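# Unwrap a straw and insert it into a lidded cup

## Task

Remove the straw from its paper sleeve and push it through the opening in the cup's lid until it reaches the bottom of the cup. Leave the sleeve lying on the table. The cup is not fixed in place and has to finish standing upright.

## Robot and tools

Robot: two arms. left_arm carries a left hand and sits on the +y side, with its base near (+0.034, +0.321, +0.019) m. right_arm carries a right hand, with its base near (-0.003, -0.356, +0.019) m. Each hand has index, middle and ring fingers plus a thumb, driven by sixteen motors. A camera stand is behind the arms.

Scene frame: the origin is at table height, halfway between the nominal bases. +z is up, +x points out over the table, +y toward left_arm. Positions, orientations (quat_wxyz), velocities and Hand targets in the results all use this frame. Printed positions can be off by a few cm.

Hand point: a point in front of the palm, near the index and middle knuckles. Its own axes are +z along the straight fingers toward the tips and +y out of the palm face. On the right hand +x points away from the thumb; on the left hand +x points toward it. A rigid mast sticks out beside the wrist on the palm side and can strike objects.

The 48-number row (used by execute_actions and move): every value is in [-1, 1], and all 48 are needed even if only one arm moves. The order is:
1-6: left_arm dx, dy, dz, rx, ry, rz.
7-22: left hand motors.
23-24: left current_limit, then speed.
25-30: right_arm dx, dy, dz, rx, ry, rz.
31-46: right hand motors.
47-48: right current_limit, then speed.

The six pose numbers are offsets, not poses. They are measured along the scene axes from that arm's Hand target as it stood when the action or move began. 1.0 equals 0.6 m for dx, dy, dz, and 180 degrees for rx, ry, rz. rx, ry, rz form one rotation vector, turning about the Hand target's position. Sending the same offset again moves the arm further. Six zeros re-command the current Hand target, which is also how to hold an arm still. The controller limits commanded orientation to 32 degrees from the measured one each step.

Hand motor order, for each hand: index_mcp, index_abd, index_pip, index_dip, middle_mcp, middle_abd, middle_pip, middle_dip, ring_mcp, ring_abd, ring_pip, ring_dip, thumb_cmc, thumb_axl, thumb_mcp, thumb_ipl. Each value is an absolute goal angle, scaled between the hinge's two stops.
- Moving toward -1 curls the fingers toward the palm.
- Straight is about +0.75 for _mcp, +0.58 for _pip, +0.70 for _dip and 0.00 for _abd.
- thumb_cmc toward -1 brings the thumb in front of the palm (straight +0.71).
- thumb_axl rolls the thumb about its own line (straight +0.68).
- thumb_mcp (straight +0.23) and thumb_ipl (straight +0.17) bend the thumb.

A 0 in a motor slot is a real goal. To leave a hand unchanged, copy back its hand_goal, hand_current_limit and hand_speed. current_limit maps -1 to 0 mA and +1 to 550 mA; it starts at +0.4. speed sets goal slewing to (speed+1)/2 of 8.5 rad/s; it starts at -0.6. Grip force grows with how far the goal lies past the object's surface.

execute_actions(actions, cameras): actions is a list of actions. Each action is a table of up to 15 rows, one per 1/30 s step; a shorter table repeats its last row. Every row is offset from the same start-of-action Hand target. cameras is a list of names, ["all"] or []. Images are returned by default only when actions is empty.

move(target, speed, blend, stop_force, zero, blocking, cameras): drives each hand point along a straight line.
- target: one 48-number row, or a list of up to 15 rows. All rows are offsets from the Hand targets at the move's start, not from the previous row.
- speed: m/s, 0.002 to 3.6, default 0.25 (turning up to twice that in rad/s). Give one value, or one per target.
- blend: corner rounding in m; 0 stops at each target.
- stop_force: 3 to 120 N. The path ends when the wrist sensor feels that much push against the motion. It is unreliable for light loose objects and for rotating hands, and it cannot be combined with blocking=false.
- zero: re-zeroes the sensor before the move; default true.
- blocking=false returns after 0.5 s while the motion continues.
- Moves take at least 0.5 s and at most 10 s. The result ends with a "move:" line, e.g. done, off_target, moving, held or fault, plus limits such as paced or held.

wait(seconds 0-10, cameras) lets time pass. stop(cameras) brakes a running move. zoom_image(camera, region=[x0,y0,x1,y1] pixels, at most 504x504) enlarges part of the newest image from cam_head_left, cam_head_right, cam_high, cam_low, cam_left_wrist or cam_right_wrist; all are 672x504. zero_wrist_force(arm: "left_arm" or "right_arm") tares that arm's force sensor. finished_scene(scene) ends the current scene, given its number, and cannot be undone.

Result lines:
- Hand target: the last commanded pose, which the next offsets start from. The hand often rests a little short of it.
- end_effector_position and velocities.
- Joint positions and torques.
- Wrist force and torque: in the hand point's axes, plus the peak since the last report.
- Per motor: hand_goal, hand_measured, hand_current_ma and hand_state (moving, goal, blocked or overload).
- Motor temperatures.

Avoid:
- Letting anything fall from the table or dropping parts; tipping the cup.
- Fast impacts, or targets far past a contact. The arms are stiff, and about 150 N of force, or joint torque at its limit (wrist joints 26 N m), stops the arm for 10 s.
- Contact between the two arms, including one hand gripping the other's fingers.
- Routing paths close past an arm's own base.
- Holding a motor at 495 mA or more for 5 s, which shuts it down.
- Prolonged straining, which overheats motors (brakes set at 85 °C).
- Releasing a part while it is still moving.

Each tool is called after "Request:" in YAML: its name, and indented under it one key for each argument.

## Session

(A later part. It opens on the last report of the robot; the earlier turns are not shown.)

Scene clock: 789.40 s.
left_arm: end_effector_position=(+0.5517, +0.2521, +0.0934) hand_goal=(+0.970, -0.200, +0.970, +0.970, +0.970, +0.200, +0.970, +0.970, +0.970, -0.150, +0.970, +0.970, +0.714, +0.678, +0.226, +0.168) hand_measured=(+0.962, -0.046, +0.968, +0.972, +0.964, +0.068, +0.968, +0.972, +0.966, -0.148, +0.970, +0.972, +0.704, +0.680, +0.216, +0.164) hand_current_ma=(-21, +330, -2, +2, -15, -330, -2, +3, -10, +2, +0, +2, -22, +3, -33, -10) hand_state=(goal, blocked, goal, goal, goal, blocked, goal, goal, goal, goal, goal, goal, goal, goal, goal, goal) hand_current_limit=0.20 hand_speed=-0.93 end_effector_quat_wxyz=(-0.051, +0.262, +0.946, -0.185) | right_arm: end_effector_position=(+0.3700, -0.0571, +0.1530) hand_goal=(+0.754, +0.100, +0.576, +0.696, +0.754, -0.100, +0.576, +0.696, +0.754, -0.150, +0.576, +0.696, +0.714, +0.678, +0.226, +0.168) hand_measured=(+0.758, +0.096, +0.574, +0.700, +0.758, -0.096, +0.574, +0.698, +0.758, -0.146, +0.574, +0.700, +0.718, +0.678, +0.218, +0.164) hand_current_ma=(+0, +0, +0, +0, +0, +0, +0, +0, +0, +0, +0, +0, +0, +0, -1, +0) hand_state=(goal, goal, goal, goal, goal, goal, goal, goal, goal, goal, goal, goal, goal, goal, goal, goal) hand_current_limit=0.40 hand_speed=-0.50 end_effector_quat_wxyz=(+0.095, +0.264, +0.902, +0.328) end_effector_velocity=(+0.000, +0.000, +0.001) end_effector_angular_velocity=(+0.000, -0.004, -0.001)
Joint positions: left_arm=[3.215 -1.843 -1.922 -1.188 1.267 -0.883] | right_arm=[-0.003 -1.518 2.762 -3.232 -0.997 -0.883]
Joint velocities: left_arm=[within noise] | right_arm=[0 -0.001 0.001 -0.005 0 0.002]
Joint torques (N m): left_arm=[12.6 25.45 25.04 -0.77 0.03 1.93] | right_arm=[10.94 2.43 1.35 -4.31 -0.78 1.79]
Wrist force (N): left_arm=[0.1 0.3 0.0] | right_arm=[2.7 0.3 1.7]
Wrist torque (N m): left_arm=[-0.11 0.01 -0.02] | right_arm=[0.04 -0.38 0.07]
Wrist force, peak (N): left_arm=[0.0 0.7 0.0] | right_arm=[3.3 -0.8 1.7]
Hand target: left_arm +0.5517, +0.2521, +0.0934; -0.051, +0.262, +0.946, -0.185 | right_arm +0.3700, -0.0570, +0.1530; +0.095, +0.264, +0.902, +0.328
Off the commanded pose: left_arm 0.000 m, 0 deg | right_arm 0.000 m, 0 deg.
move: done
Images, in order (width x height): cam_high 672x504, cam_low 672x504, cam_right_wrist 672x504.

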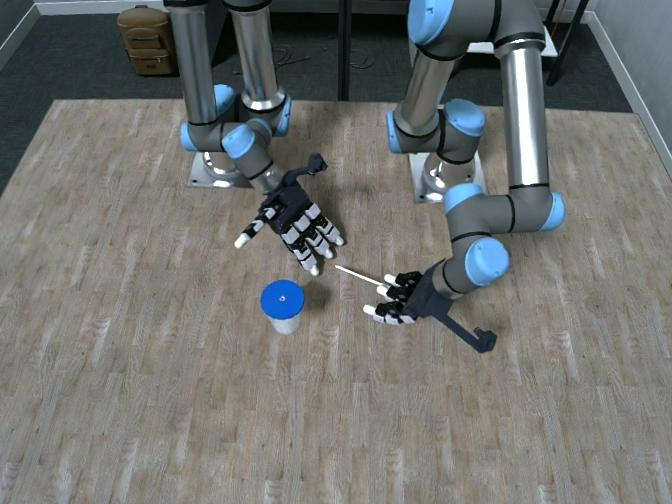

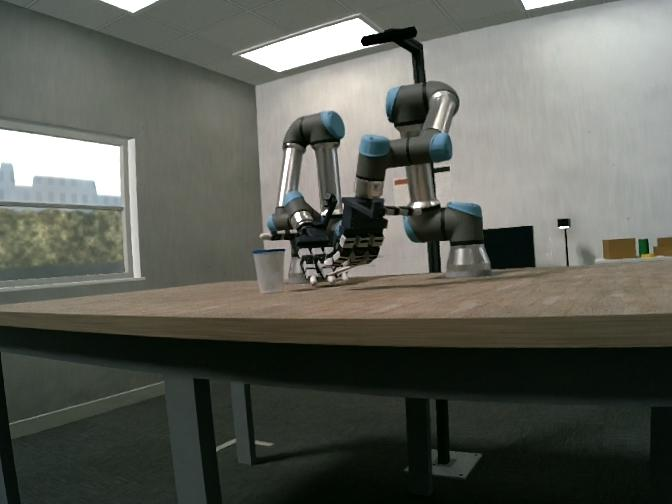

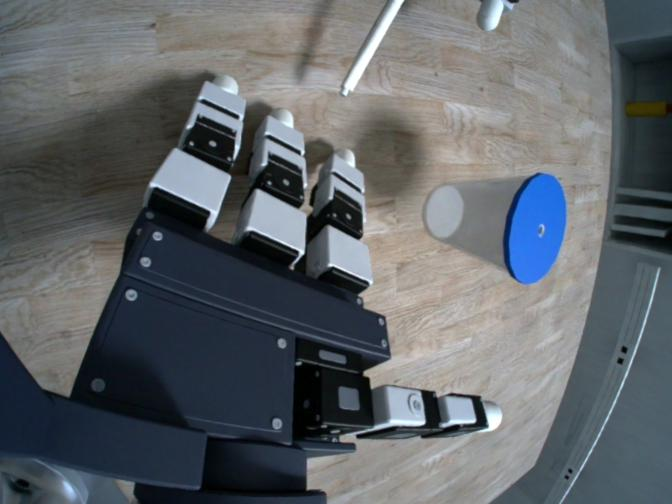

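Request:
move:
  target: [0,0,0,0,0,0,0.97,-0.2,0.97,0.97,0.97,0.2,0.97,0.97,0.97,-0.15,0.97,0.97,0.714,0.678,0.226,0.168,0.2,-0.93,0.042,0.066,0.0003,0,0,0,0.754,0.1,0.576,0.696,0.754,-0.1,0.576,0.696,0.754,-0.15,0.576,0.696,0.714,0.678,0.226,0.168,0.4,-0.5]
  speed: 0.06
  cameras: ["cam_high","cam_right_wrist","cam_low"]

Request:
zoom_image:
  camera: "cam_right_wrist"
  region: [220, 50, 388, 176]

Request:
zoom_image:
  camera: "cam_high"
  region: [300, 235, 384, 298]

Request:
zoom_image:
  camera: "cam_low"
  region: [280, 220, 400, 310]

Scene clock: 799.77 s.
left_arm: end_effector_position=(+0.5517, +0.2521, +0.0934) hand_goal=(+0.970, -0.200, +0.970, +0.970, +0.970, +0.200, +0.970, +0.970, +0.970, -0.150, +0.970, +0.970, +0.714, +0.678, +0.226, +0.168) hand_measured=(+0.962, -0.046, +0.968, +0.972, +0.964, +0.068, +0.968, +0.972, +0.966, -0.148, +0.970, +0.972, +0.704, +0.680, +0.216, +0.164) hand_current_ma=(-21, +330, -2, +2, -15, -330, -2, +3, -10, +2, +0, +2, -22, +3, -33, -10) hand_state=(goal, blocked, goal, goal, goal, blocked, goal, goal, goal, goal, goal, goal, goal, goal, goal, goal) hand_current_limit=0.20 hand_speed=-0.93 end_effector_quat_wxyz=(-0.051, +0.262, +0.946, -0.185) | right_arm: end_effector_position=(+0.3951, -0.0176, +0.1532) hand_goal=(+0.754, +0.100, +0.576, +0.696, +0.754, -0.100, +0.576, +0.696, +0.754, -0.150, +0.576, +0.696, +0.714, +0.678, +0.226, +0.168) hand_measured=(+0.758, +0.096, +0.574, +0.700, +0.758, -0.096, +0.574, +0.698, +0.758, -0.146, +0.574, +0.700, +0.718, +0.678, +0.218, +0.164) hand_current_ma=(+0, +0, +0, +0, +0, +0, +0, +0, +0, +0, +0, +0, +0, +0, -1, +0) hand_state=(goal, goal, goal, goal, goal, goal, goal, goal, goal, goal, goal, goal, goal, goal, goal, goal) hand_current_limit=0.40 hand_speed=-0.50 end_effector_quat_wxyz=(+0.095, +0.264, +0.902, +0.328)
Joint positions: left_arm=[3.215 -1.843 -1.922 -1.188 1.267 -0.883] | right_arm=[0.141 -1.393 2.644 -3.316 -1.06 -0.732]
Joint torques (N m): left_arm=[10.27 23.79 25.78 -0.56 -0.48 2.07] | right_arm=[9.96 -6.63 -21.07 -4.59 -0.78 2]
Wrist force (N): left_arm=[0.2 0.2 -0.1] | right_arm=[3.1 0.1 1.3]
Wrist torque (N m): left_arm=[-0.11 -0.01 0.00] | right_arm=[0.04 -0.38 0.10]
Wrist force, peak (N): left_arm=[0.0 0.7 0.0] | right_arm=[3.4 0.3 1.5]
Hand target: left_arm +0.5517, +0.2521, +0.0934; -0.051, +0.262, +0.946, -0.185 | right_arm +0.3952, -0.0174, +0.1532; +0.095, +0.264, +0.902, +0.328
Off the commanded pose: left_arm 0.000 m, 0 deg | right_arm 0.000 m, 0 deg.
move: done
Images, in order (width x height): cam_high 672x504, cam_low 672x504, cam_right_wrist 672x504.

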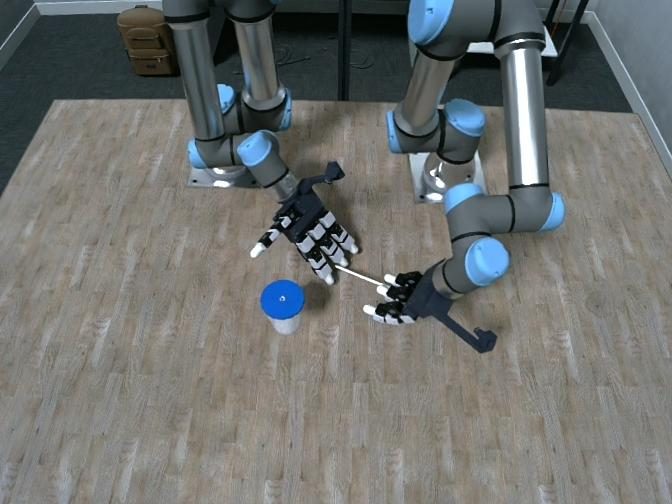

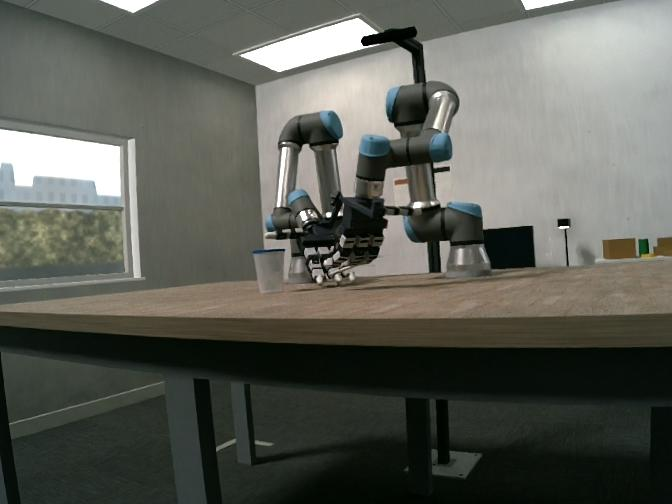

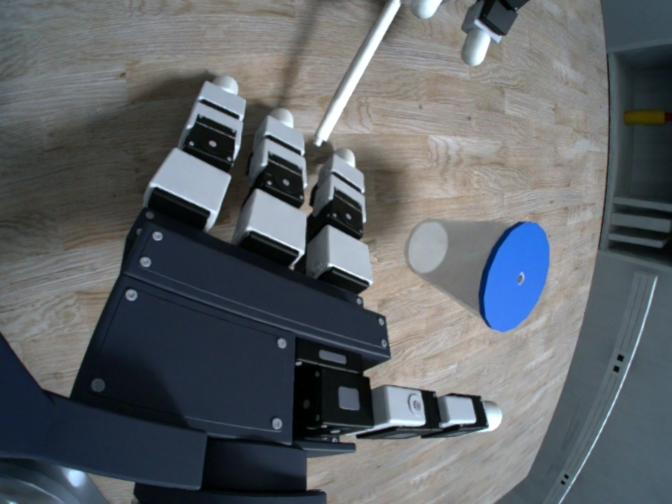

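Scaled by 3.000 from the camera's 672x504 image, which has a finer 960x720 frame.

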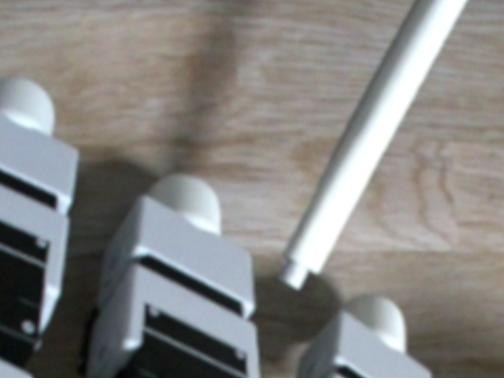

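Scaled by 6.000 from the camera's 672x504 image, which has a finer 960x720 frame.

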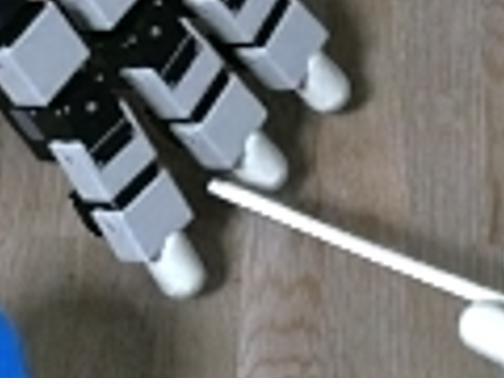

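Scaled by 4.200 from the camera's 672x504 image, which has a finer 960x720 frame.

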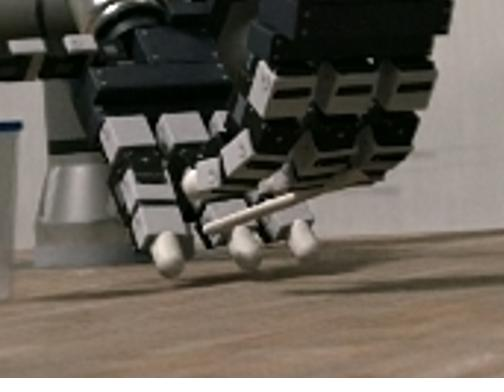

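Request:
move:
  target: [0,0,0,0,0,0,0.97,-0.2,0.97,0.97,0.97,0.2,0.97,0.97,0.97,-0.15,0.97,0.97,0.714,0.678,0.226,0.168,0.2,-0.93,0.01,0.016,-0.0097,0,0,0,0.754,0.1,0.576,0.696,0.754,-0.1,0.576,0.696,0.754,-0.15,0.576,0.696,0.714,0.678,0.226,0.168,0.4,-0.5]
  speed: 0.03
  cameras: ["cam_high","cam_right_wrist","cam_low"]

Request:
zoom_image:
  camera: "cam_right_wrist"
  region: [260, 100, 372, 184]

Request:
zoom_image:
  camera: "cam_high"
  region: [300, 235, 384, 298]

Request:
zoom_image:
  camera: "cam_low"
  region: [290, 230, 370, 290]

Scene clock: 814.67 s.
left_arm: end_effector_position=(+0.5517, +0.2521, +0.0934) hand_goal=(+0.970, -0.200, +0.970, +0.970, +0.970, +0.200, +0.970, +0.970, +0.970, -0.150, +0.970, +0.970, +0.714, +0.678, +0.226, +0.168) hand_measured=(+0.962, -0.046, +0.968, +0.972, +0.964, +0.068, +0.968, +0.972, +0.966, -0.148, +0.970, +0.972, +0.704, +0.680, +0.216, +0.164) hand_current_ma=(-21, +330, -2, +2, -15, -330, -2, +3, -10, +2, +0, +2, -22, +3, -33, -10) hand_state=(goal, blocked, goal, goal, goal, blocked, goal, goal, goal, goal, goal, goal, goal, goal, goal, goal) hand_current_limit=0.20 hand_speed=-0.93 end_effector_quat_wxyz=(-0.051, +0.262, +0.946, -0.185) | right_arm: end_effector_position=(+0.4011, -0.0079, +0.1474) hand_goal=(+0.754, +0.100, +0.576, +0.696, +0.754, -0.100, +0.576, +0.696, +0.754, -0.150, +0.576, +0.696, +0.714, +0.678, +0.226, +0.168) hand_measured=(+0.758, +0.096, +0.574, +0.700, +0.758, -0.096, +0.574, +0.698, +0.758, -0.146, +0.574, +0.700, +0.718, +0.678, +0.218, +0.164) hand_current_ma=(+0, +0, +0, +0, +0, +0, +0, +0, +0, +0, +0, +0, +0, +0, -1, +0) hand_state=(goal, goal, goal, goal, goal, goal, goal, goal, goal, goal, goal, goal, goal, goal, goal, goal) hand_current_limit=0.40 hand_speed=-0.50 end_effector_quat_wxyz=(+0.095, +0.264, +0.902, +0.328)
Joint positions: left_arm=[3.215 -1.843 -1.922 -1.188 1.267 -0.883] | right_arm=[0.171 -1.344 2.617 -3.354 -1.074 -0.703]
Joint torques (N m): left_arm=[11.03 24.41 24.11 -0.53 -0.49 1.76] | right_arm=[11.82 -3.94 -20.07 -4.65 -0.93 1.98]
Wrist force (N): left_arm=[-0.1 0.4 -0.1] | right_arm=[2.9 0.2 1.4]
Wrist torque (N m): left_arm=[-0.09 0.03 -0.03] | right_arm=[0.09 -0.37 0.07]
Wrist force, peak (N): left_arm=[0.1 0.6 -0.2] | right_arm=[3.4 -0.1 1.3]
Hand target: left_arm +0.5517, +0.2521, +0.0934; -0.051, +0.262, +0.946, -0.185 | right_arm +0.4012, -0.0078, +0.1473; +0.095, +0.264, +0.902, +0.328
Off the commanded pose: left_arm 0.000 m, 0 deg | right_arm 0.000 m, 0 deg.
move: done
Images, in order (width x height): cam_high 672x504, cam_low 672x504, cam_right_wrist 672x504.

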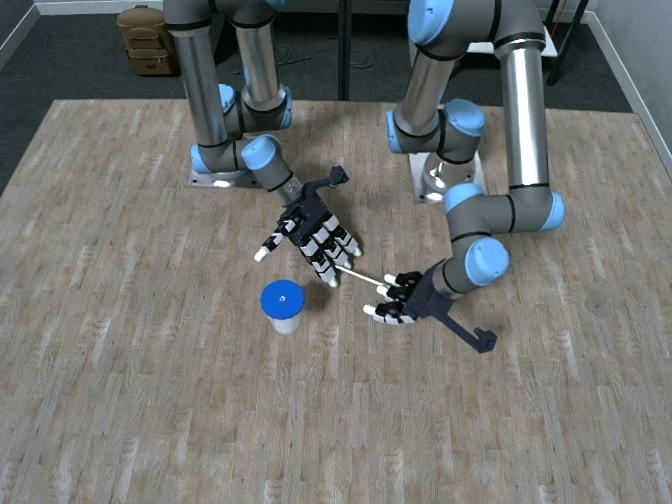

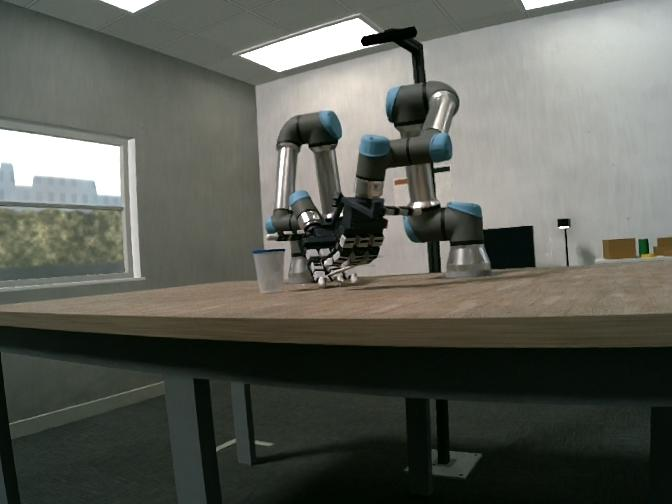

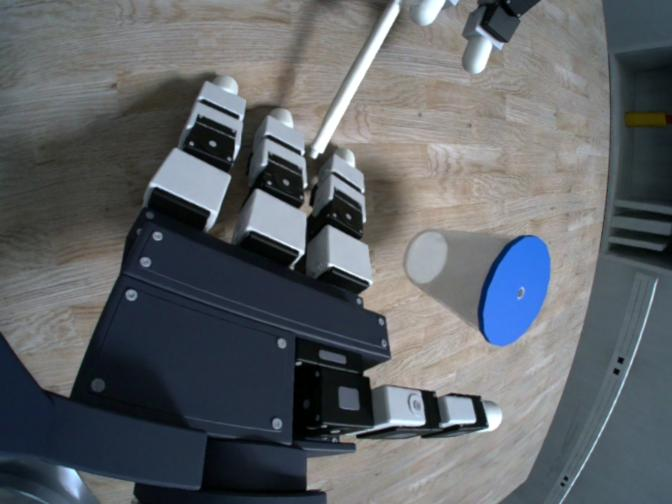

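Scaled by 4.500 from the camera's 672x504 image, which has a finer 960x720 frame.

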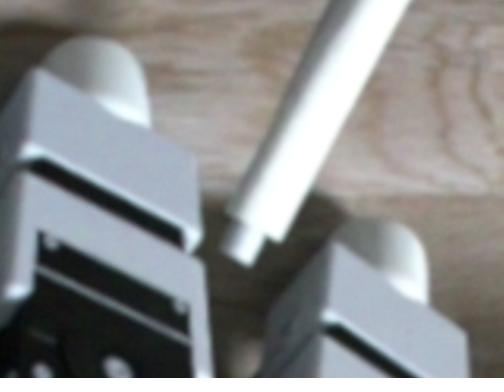

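Scaled by 6.000 from the camera's 672x504 image, which has a finer 960x720 frame.

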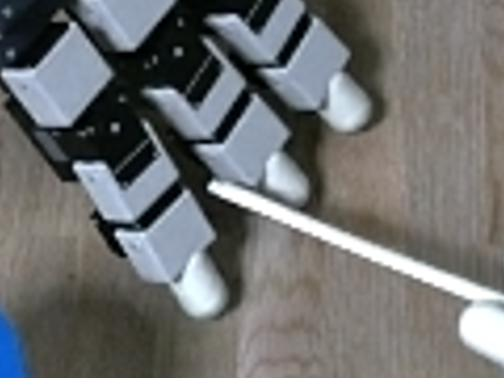

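Scaled by 6.300 from the camera's 672x504 image, which has a finer 960x720 frame.

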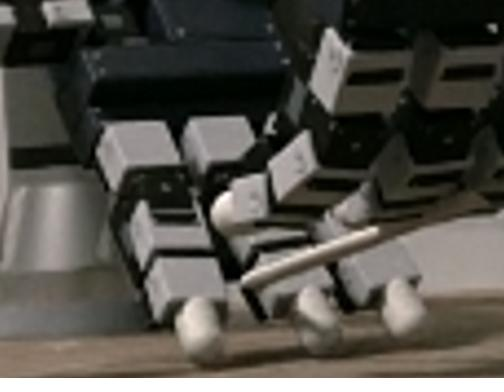

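Request:
execute_actions:
  actions:
    - [[0,0,0,0,0,0,0.97,-0.2,0.97,0.97,0.97,0.2,0.97,0.97,0.97,-0.15,0.97,0.97,0.714,0.678,0.226,0.168,0.2,-0.93,0,0,0,0,0,0,0.754,-0.2,0.576,0.696,0.754,0.2,0.576,0.696,0.754,-0.15,0.576,0.696,0.714,0.678,0.226,0.168,0.2,-0.95]]
    - [[0,0,0,0,0,0,0.97,-0.2,0.97,0.97,0.97,0.2,0.97,0.97,0.97,-0.15,0.97,0.97,0.714,0.678,0.226,0.168,0.2,-0.93,0,0,0,0,0,0,0.754,-0.2,0.576,0.696,0.754,0.2,0.576,0.696,0.754,-0.15,0.576,0.696,0.714,0.678,0.226,0.168,0.2,-0.95]]
    - [[0,0,0,0,0,0,0.97,-0.2,0.97,0.97,0.97,0.2,0.97,0.97,0.97,-0.15,0.97,0.97,0.714,0.678,0.226,0.168,0.2,-0.93,0,0,0,0,0,0,0.754,-0.2,0.576,0.696,0.754,0.2,0.576,0.696,0.754,-0.15,0.576,0.696,0.714,0.678,0.226,0.168,0.2,-0.95]]
  cameras: ["cam_high","cam_right_wrist"]

Request:
zoom_image:
  camera: "cam_right_wrist"
  region: [260, 100, 372, 184]

Request:
zoom_image:
  camera: "cam_high"
  region: [300, 235, 384, 298]

Scene clock: 827.47 s.
left_arm: end_effector_position=(+0.5517, +0.2521, +0.0934) hand_goal=(+0.970, -0.200, +0.970, +0.970, +0.970, +0.200, +0.970, +0.970, +0.970, -0.150, +0.970, +0.970, +0.714, +0.678, +0.226, +0.168) hand_measured=(+0.962, -0.046, +0.968, +0.972, +0.964, +0.068, +0.968, +0.972, +0.966, -0.148, +0.970, +0.972, +0.704, +0.680, +0.216, +0.164) hand_current_ma=(-21, +330, -2, +2, -15, -330, -2, +3, -10, +2, +0, +2, -22, +3, -33, -10) hand_state=(goal, blocked, goal, goal, goal, blocked, goal, goal, goal, goal, goal, goal, goal, goal, goal, goal) hand_current_limit=0.20 hand_speed=-0.93 end_effector_quat_wxyz=(-0.051, +0.262, +0.946, -0.185) | right_arm: end_effector_position=(+0.4012, -0.0078, +0.1473) hand_goal=(+0.754, -0.200, +0.576, +0.696, +0.754, +0.200, +0.576, +0.696, +0.754, -0.150, +0.576, +0.696, +0.714, +0.678, +0.226, +0.168) hand_measured=(+0.758, -0.074, +0.576, +0.698, +0.758, +0.062, +0.574, +0.698, +0.758, -0.146, +0.574, +0.700, +0.718, +0.678, +0.218, +0.164) hand_current_ma=(+0, +174, +0, +0, +0, -209, +0, +0, +0, +0, +0, +0, +0, +0, -1, +0) hand_state=(goal, blocked, goal, goal, goal, blocked, goal, goal, goal, goal, goal, goal, goal, goal, goal, goal) hand_current_limit=0.20 hand_speed=-0.95 end_effector_quat_wxyz=(+0.095, +0.264, +0.902, +0.328)
Joint positions: left_arm=[3.215 -1.843 -1.922 -1.188 1.267 -0.883] | right_arm=[0.171 -1.343 2.617 -3.354 -1.074 -0.703]
Joint torques (N m): left_arm=[11.3 24.72 26.37 -0.62 -1.05 1.96] | right_arm=[11.05 -4.69 -20.11 -4.59 -0.86 1.57]
Wrist force (N): left_arm=[-0.4 0.3 -0.3] | right_arm=[2.9 0.2 1.2]
Wrist torque (N m): left_arm=[-0.06 0.01 -0.08] | right_arm=[0.09 -0.30 0.06]
Wrist force, peak (N): left_arm=[0.0 0.7 -0.1] | right_arm=[3.3 0.3 1.4]
Hand target: left_arm +0.5517, +0.2521, +0.0934; -0.051, +0.262, +0.946, -0.185 | right_arm +0.4012, -0.0078, +0.1473; +0.095, +0.264, +0.902, +0.328
Off the commanded pose: left_arm 0.000 m, 0 deg | right_arm 0.000 m, 0 deg.
Images, in order (width x height): cam_high 672x504, cam_right_wrist 672x504.

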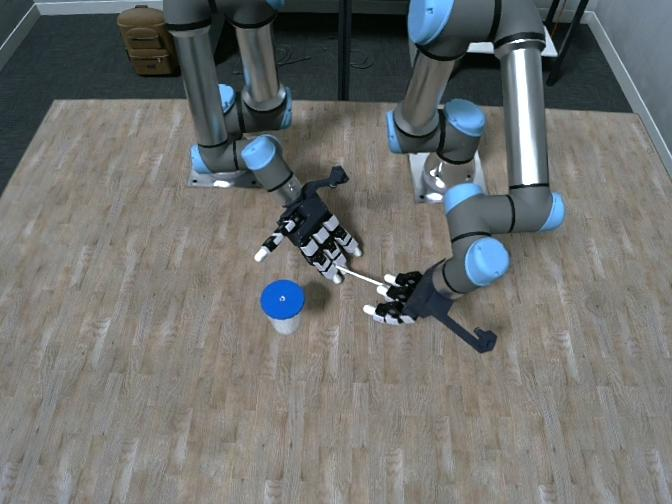

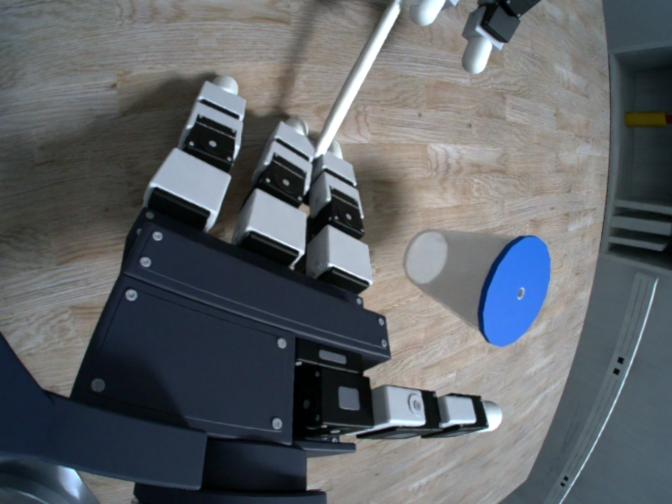

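Scaled by 4.500 from the camera's 672x504 image, which has a finer 960x720 frame.

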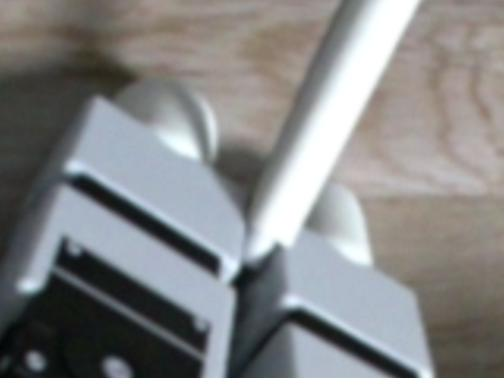

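Scaled by 6.000 from the camera's 672x504 image, which has a finer 960x720 frame.

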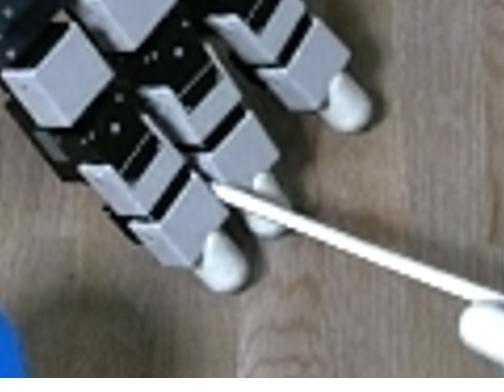

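Request:
move:
  target: [0.0271,0.0413,0.008,0,0,0,0.97,-0.2,0.97,0.97,0.97,0.2,0.97,0.97,0.97,-0.15,0.97,0.97,0.714,0.678,0.226,0.168,0.2,-0.93,0,0,0,0,0,0,0.754,-0.2,0.576,0.696,0.754,0.2,0.576,0.696,0.754,-0.15,0.576,0.696,0.714,0.678,0.226,0.168,0.4,-0.95]
  speed: 0.03
  cameras: ["cam_high","cam_right_wrist"]

Request:
zoom_image:
  camera: "cam_right_wrist"
  region: [260, 50, 428, 176]

Request:
zoom_image:
  camera: "cam_high"
  region: [300, 235, 384, 298]

Scene clock: 833.80 s.
left_arm: end_effector_position=(+0.5678, +0.2767, +0.0981) hand_goal=(+0.970, -0.200, +0.970, +0.970, +0.970, +0.200, +0.970, +0.970, +0.970, -0.150, +0.970, +0.970, +0.714, +0.678, +0.226, +0.168) hand_measured=(+0.968, -0.088, +0.970, +0.972, +0.962, +0.126, +0.968, +0.972, +0.966, -0.148, +0.970, +0.972, +0.704, +0.680, +0.216, +0.164) hand_current_ma=(-5, +330, +0, +2, -18, -227, -2, +3, -10, +2, +0, +2, -22, +3, -33, -10) hand_state=(goal, blocked, goal, goal, goal, blocked, goal, goal, goal, goal, goal, goal, goal, goal, goal, goal) hand_current_limit=0.20 hand_speed=-0.93 end_effector_quat_wxyz=(-0.051, +0.262, +0.946, -0.185) | right_arm: end_effector_position=(+0.4012, -0.0078, +0.1473) hand_goal=(+0.754, -0.200, +0.576, +0.696, +0.754, +0.200, +0.576, +0.696, +0.754, -0.150, +0.576, +0.696, +0.714, +0.678, +0.226, +0.168) hand_measured=(+0.758, -0.076, +0.574, +0.698, +0.758, +0.064, +0.576, +0.698, +0.758, -0.146, +0.574, +0.700, +0.718, +0.678, +0.218, +0.164) hand_current_ma=(+0, +168, +0, +0, +0, -204, +0, +0, +0, +0, +0, +0, +0, +0, -1, +0) hand_state=(goal, blocked, goal, goal, goal, blocked, goal, goal, goal, goal, goal, goal, goal, goal, goal, goal) hand_current_limit=0.40 hand_speed=-0.95 end_effector_quat_wxyz=(+0.095, +0.264, +0.902, +0.328)
Joint positions: left_arm=[3.256 -1.863 -1.876 -1.226 1.277 -0.841] | right_arm=[0.171 -1.343 2.617 -3.354 -1.074 -0.703]
Joint torques (N m): left_arm=[10.34 28.21 24.93 -0.42 0.84 2.26] | right_arm=[9.45 -4.54 -19 -2.31 -0.62 1.58]
Wrist force (N): left_arm=[0.0 0.3 -0.1] | right_arm=[3.0 0.0 1.4]
Wrist torque (N m): left_arm=[-0.08 0.02 -0.02] | right_arm=[0.08 -0.38 0.10]
Wrist force, peak (N): left_arm=[-0.1 -1.9 1.1] | right_arm=[3.3 2.6 2.4]
Hand target: left_arm +0.5679, +0.2769, +0.0982; -0.051, +0.262, +0.946, -0.185 | right_arm +0.4012, -0.0078, +0.1473; +0.095, +0.264, +0.902, +0.328
Off the commanded pose: left_arm 0.000 m, 0 deg | right_arm 0.000 m, 0 deg.
move: done
Images, in order (width x height): cam_high 672x504, cam_right_wrist 672x504.

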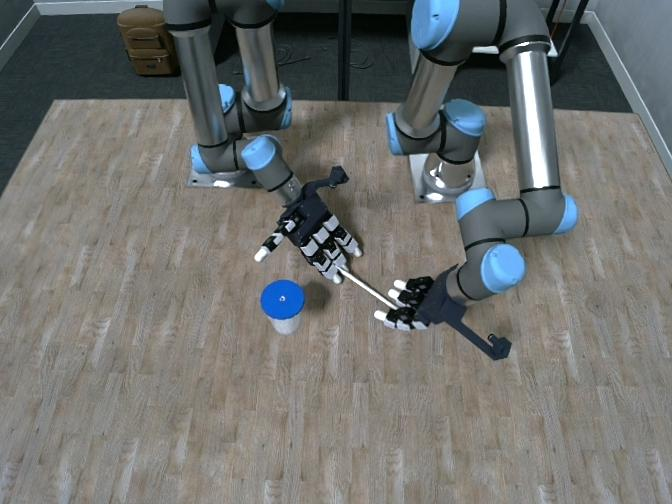

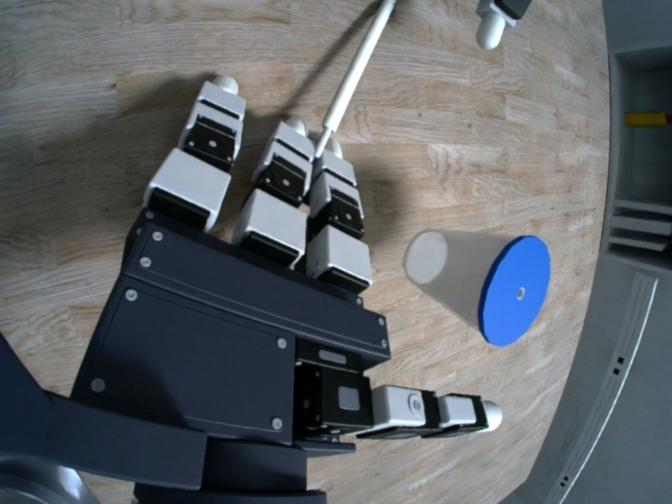

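Scaled by 3.000 from the camera's 672x504 image, which has a finer 960x720 frame.

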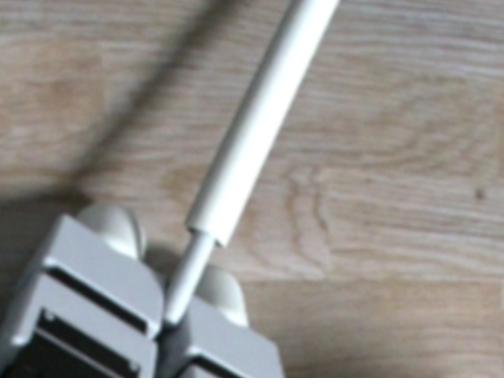

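Scaled by 6.000 from the camera's 672x504 image, which has a finer 960x720 frame.

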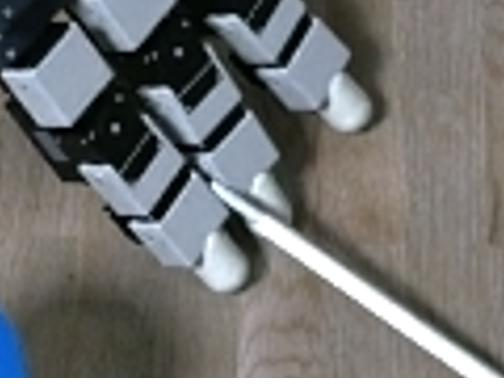

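Request:
execute_actions:
  actions: []

Request:
zoom_image:
  camera: "cam_high"
  region: [330, 250, 456, 345]

Request:
zoom_image:
  camera: "cam_left_wrist"
  region: [280, 100, 448, 226]

Request:
zoom_image:
  camera: "cam_low"
  region: [290, 210, 416, 305]

Scene clock: 836.70 s.
left_arm: end_effector_position=(+0.5679, +0.2769, +0.0982) hand_goal=(+0.970, -0.200, +0.970, +0.970, +0.970, +0.200, +0.970, +0.970, +0.970, -0.150, +0.970, +0.970, +0.714, +0.678, +0.226, +0.168) hand_measured=(+0.968, -0.088, +0.970, +0.972, +0.962, +0.126, +0.968, +0.972, +0.966, -0.148, +0.970, +0.972, +0.704, +0.680, +0.216, +0.164) hand_current_ma=(-5, +330, +0, +2, -18, -227, -2, +3, -10, +2, +0, +2, -22, +3, -33, -10) hand_state=(goal, blocked, goal, goal, goal, blocked, goal, goal, goal, goal, goal, goal, goal, goal, goal, goal) hand_current_limit=0.20 hand_speed=-0.93 end_effector_quat_wxyz=(-0.051, +0.262, +0.946, -0.185) | right_arm: end_effector_position=(+0.4012, -0.0078, +0.1473) hand_goal=(+0.754, -0.200, +0.576, +0.696, +0.754, +0.200, +0.576, +0.696, +0.754, -0.150, +0.576, +0.696, +0.714, +0.678, +0.226, +0.168) hand_measured=(+0.758, -0.076, +0.574, +0.698, +0.758, +0.064, +0.576, +0.698, +0.758, -0.146, +0.574, +0.700, +0.718, +0.678, +0.218, +0.164) hand_current_ma=(+0, +168, +0, +0, +0, -204, +0, +0, +0, +0, +0, +0, +0, +0, -1, +0) hand_state=(goal, blocked, goal, goal, goal, blocked, goal, goal, goal, goal, goal, goal, goal, goal, goal, goal) hand_current_limit=0.40 hand_speed=-0.95 end_effector_quat_wxyz=(+0.095, +0.264, +0.902, +0.328)
Joint positions: left_arm=[3.257 -1.863 -1.876 -1.227 1.277 -0.84] | right_arm=[0.171 -1.343 2.617 -3.354 -1.074 -0.703]
Joint velocities: within noise
Joint torques (N m): left_arm=[10.92 25.51 25.34 -0.52 0.44 1.9] | right_arm=[8.83 -5.19 -18.38 -1.35 0.46 1.04]
Motor temperatures (°C): left_arm=[33 33 37 42 37 39] | right_arm=[32 29 31 36 32 37]
Wrist force (N): left_arm=[0.1 0.3 -0.1] | right_arm=[3.0 0.0 1.3]
Wrist torque (N m): left_arm=[-0.08 0.00 -0.01] | right_arm=[0.07 -0.38 0.08]
Wrist force, peak (N): left_arm=[0.2 0.5 -0.1] | right_arm=[3.1 -0.4 1.4]
Hand target: left_arm +0.5679, +0.2769, +0.0982; -0.051, +0.262, +0.946, -0.185 | right_arm +0.4012, -0.0078, +0.1473; +0.095, +0.264, +0.902, +0.328
Off the commanded pose: left_arm 0.000 m, 0 deg | right_arm 0.000 m, 0 deg.

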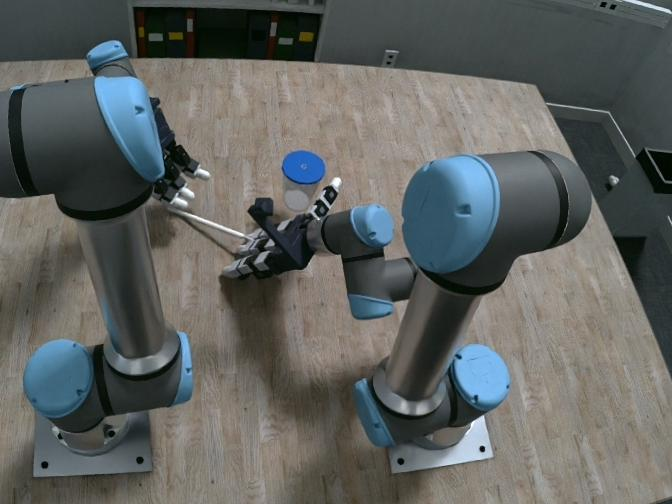

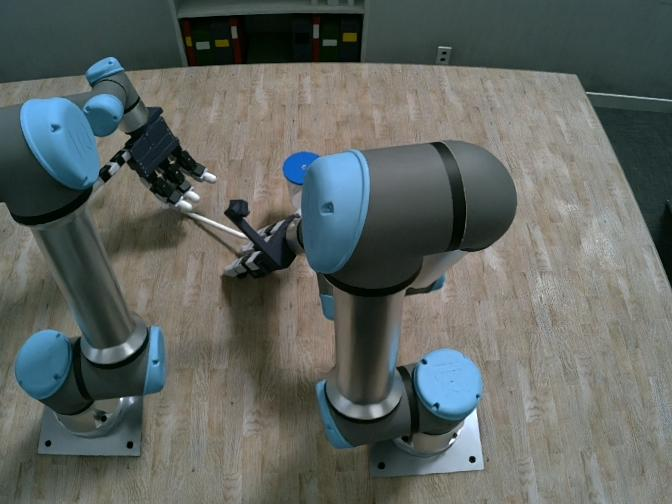

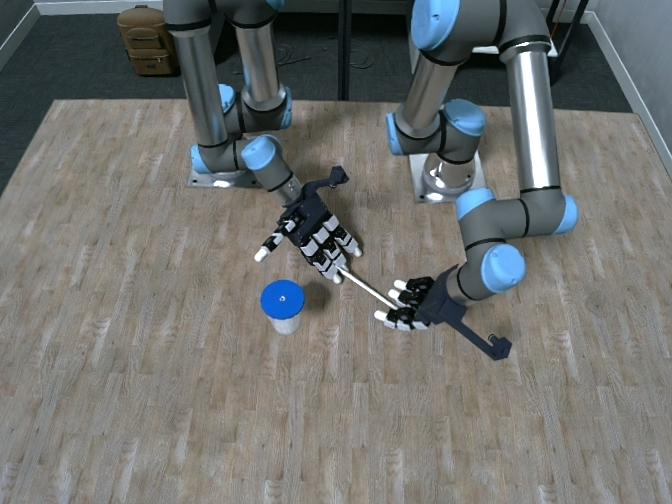

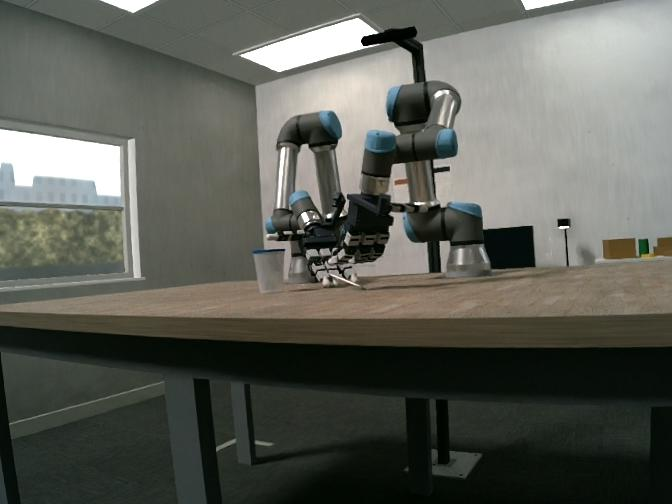

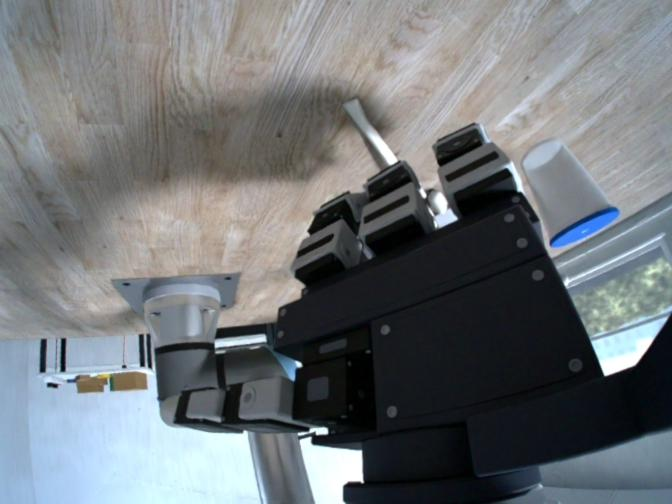

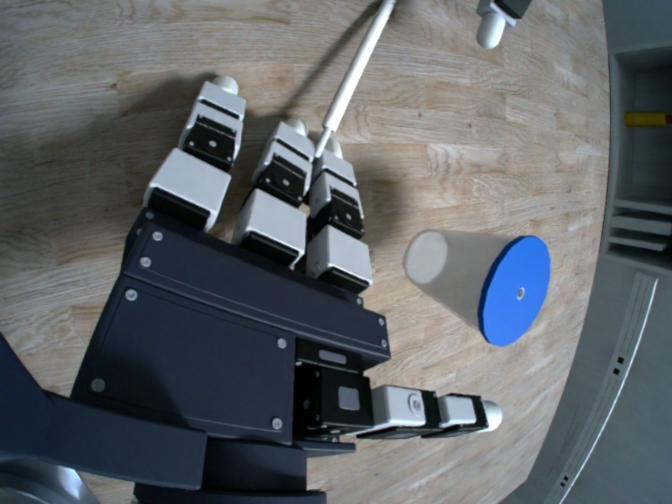

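Scaled by 4.000 from the camera's 672x504 image, which has a finer 960x720 frame.

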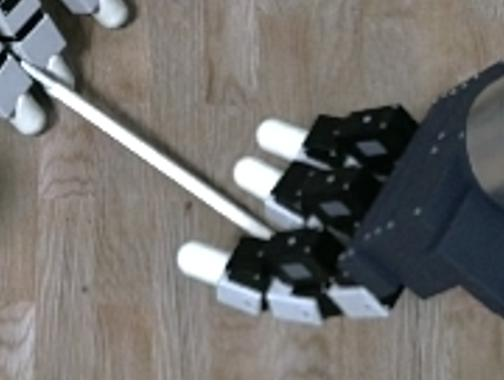

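Scaled by 3.000 from the camera's 672x504 image, which has a finer 960x720 frame.

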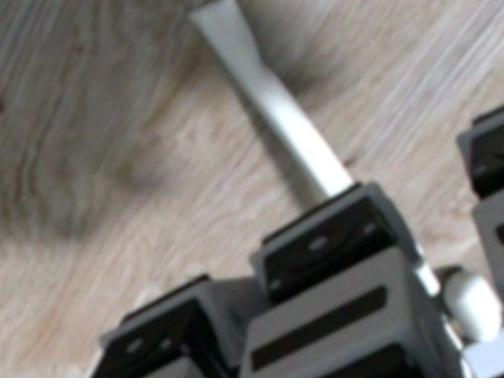

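Scaled by 4.000 from the camera's 672x504 image, which has a finer 960x720 frame.

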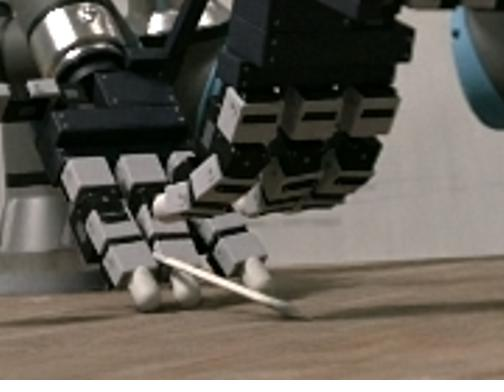

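Request:
move:
  target:
    - [0,0,0,0,0,0,0.97,0.1,0.97,0.97,0.97,-0.1,0.97,0.97,0.97,-0.15,0.97,0.97,0.714,0.678,0.226,0.168,0.2,-0.8,0,0,0,0,0,0,0.754,-0.25,0.576,0.696,0.754,0.25,0.576,0.696,0.754,-0.15,0.576,0.696,0.714,0.678,0.226,0.168,0.5,-0.95]
    - [0.06,0.09,0.37,0,0,0,0.97,0.1,0.97,0.97,0.97,-0.1,0.97,0.97,0.97,-0.15,0.97,0.97,0.714,0.678,0.226,0.168,0.2,-0.8,0,0,0.2,0,0,0,0.754,-0.25,0.576,0.696,0.754,0.25,0.576,0.696,0.754,-0.15,0.576,0.696,0.714,0.678,0.226,0.168,0.5,-0.95]
    - [0.06,0.09,0.37,-0.1755,0.5256,0.4206,0.97,0.1,0.97,0.97,0.97,-0.1,0.97,0.97,0.97,-0.15,0.97,0.97,0.714,0.678,0.226,0.168,0.2,-0.8,-0.0127,-0.085,0.389,0.204,0.3215,-0.325,0.754,-0.25,0.576,0.696,0.754,0.25,0.576,0.696,0.754,-0.15,0.576,0.696,0.714,0.678,0.226,0.168,0.5,-0.95]
  speed: [0.1,0.15,0.25]
  blend: [0,0.02,0]
  cameras: ["cam_head_left","cam_high","cam_low","cam_right_wrist"]

Scene clock: 918.83 s.
left_arm: end_effector_position=(+0.6039, +0.3309, +0.3202) hand_goal=(+0.970, +0.100, +0.970, +0.970, +0.970, -0.100, +0.970, +0.970, +0.970, -0.150, +0.970, +0.970, +0.714, +0.678, +0.226, +0.168) hand_measured=(+0.968, +0.096, +0.970, +0.972, +0.968, -0.100, +0.968, +0.972, +0.968, -0.150, +0.970, +0.972, +0.712, +0.680, +0.224, +0.166) hand_current_ma=(-5, -6, +0, +2, -5, -1, -2, +3, -4, -1, +0, +2, -4, +3, -5, -5) hand_state=(goal, goal, goal, goal, goal, goal, goal, goal, goal, goal, goal, goal, goal, goal, goal, goal) hand_current_limit=0.20 hand_speed=-0.80 end_effector_quat_wxyz=(+0.500, +0.500, -0.500, +0.500) | right_arm: end_effector_position=(+0.3935, -0.0588, +0.3807) hand_goal=(+0.754, -0.250, +0.576, +0.696, +0.754, +0.250, +0.576, +0.696, +0.754, -0.150, +0.576, +0.696, +0.714, +0.678, +0.226, +0.168) hand_measured=(+0.746, -0.112, +0.570, +0.696, +0.772, +0.100, +0.584, +0.698, +0.754, -0.146, +0.574, +0.698, +0.716, +0.678, +0.220, +0.164) hand_current_ma=(-1, +213, +0, +0, +6, -252, +1, +0, +0, +0, +0, +0, +0, +0, -1, +0) hand_state=(goal, blocked, goal, goal, goal, blocked, goal, goal, goal, goal, goal, goal, goal, goal, goal, goal) hand_current_limit=0.50 hand_speed=-0.95 end_effector_quat_wxyz=(-0.269, +0.777, +0.465, +0.328)
Joint positions: left_arm=[3.647 -2.36 -0.997 -2.926 0.544 -1.571] | right_arm=[0.167 -2.005 2.166 -2.261 -0.835 0.864]
Joint torques (N m): left_arm=[10.31 62.65 10.04 1.77 -2.37 -1.9] | right_arm=[-11.36 8.95 -34.28 -3.77 3.05 1.54]
Wrist force (N): left_arm=[0.0 0.4 0.3] | right_arm=[3.3 -1.6 2.4]
Wrist torque (N m): left_arm=[0.07 -0.14 -0.05] | right_arm=[-0.55 -0.68 0.24]
Wrist force, peak (N): left_arm=[-0.5 0.9 -0.1] | right_arm=[4.0 -1.5 2.4]
Hand target: left_arm +0.6039, +0.3309, +0.3202; +0.500, +0.500, -0.500, +0.500 | right_arm +0.3935, -0.0588, +0.3807; -0.269, +0.777, +0.465, +0.328
Off the commanded pose: left_arm 0.000 m, 0 deg | right_arm 0.000 m, 0 deg.
move: done
Images, in order (width x height): cam_head_left 672x504, cam_high 672x504, cam_low 672x504, cam_right_wrist 672x504.

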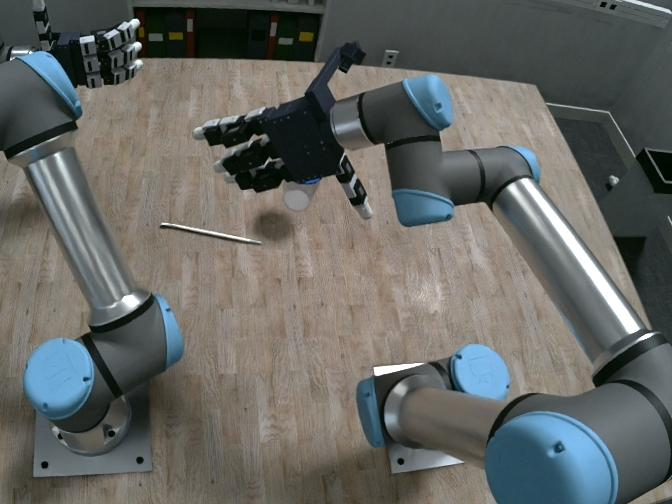

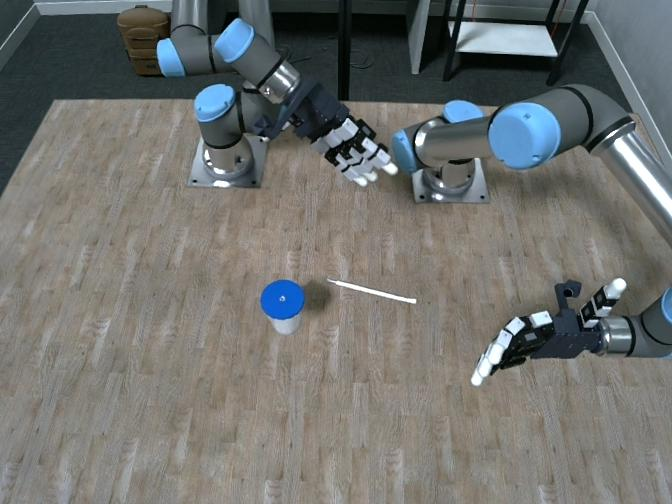

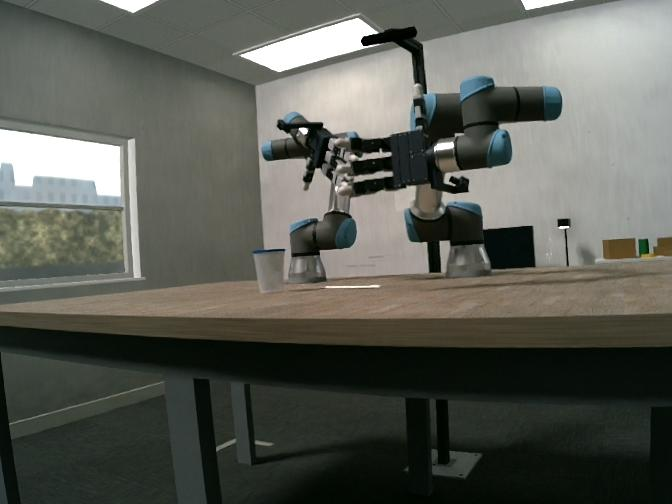

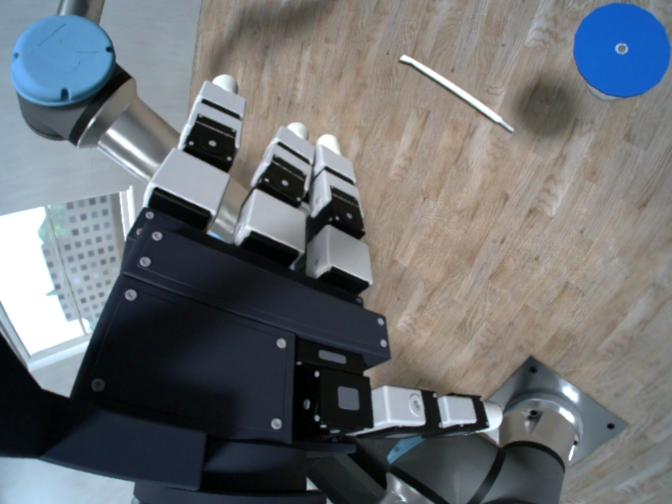

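Request:
zoom_image:
  camera: "cam_high"
  region: [310, 250, 436, 345]

Request:
zoom_image:
  camera: "cam_right_wrist"
  region: [380, 20, 548, 146]

Scaled by 4.000 from the camera's 672x504 image, which has a finer 960x720 frame.

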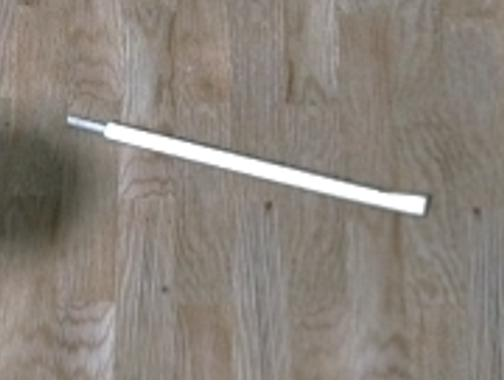

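Scaled by 3.000 from the camera's 672x504 image, which has a finer 960x720 frame.

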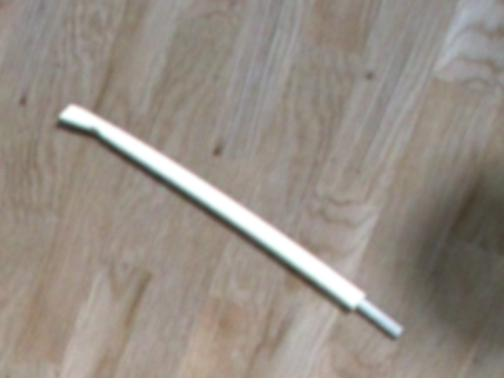

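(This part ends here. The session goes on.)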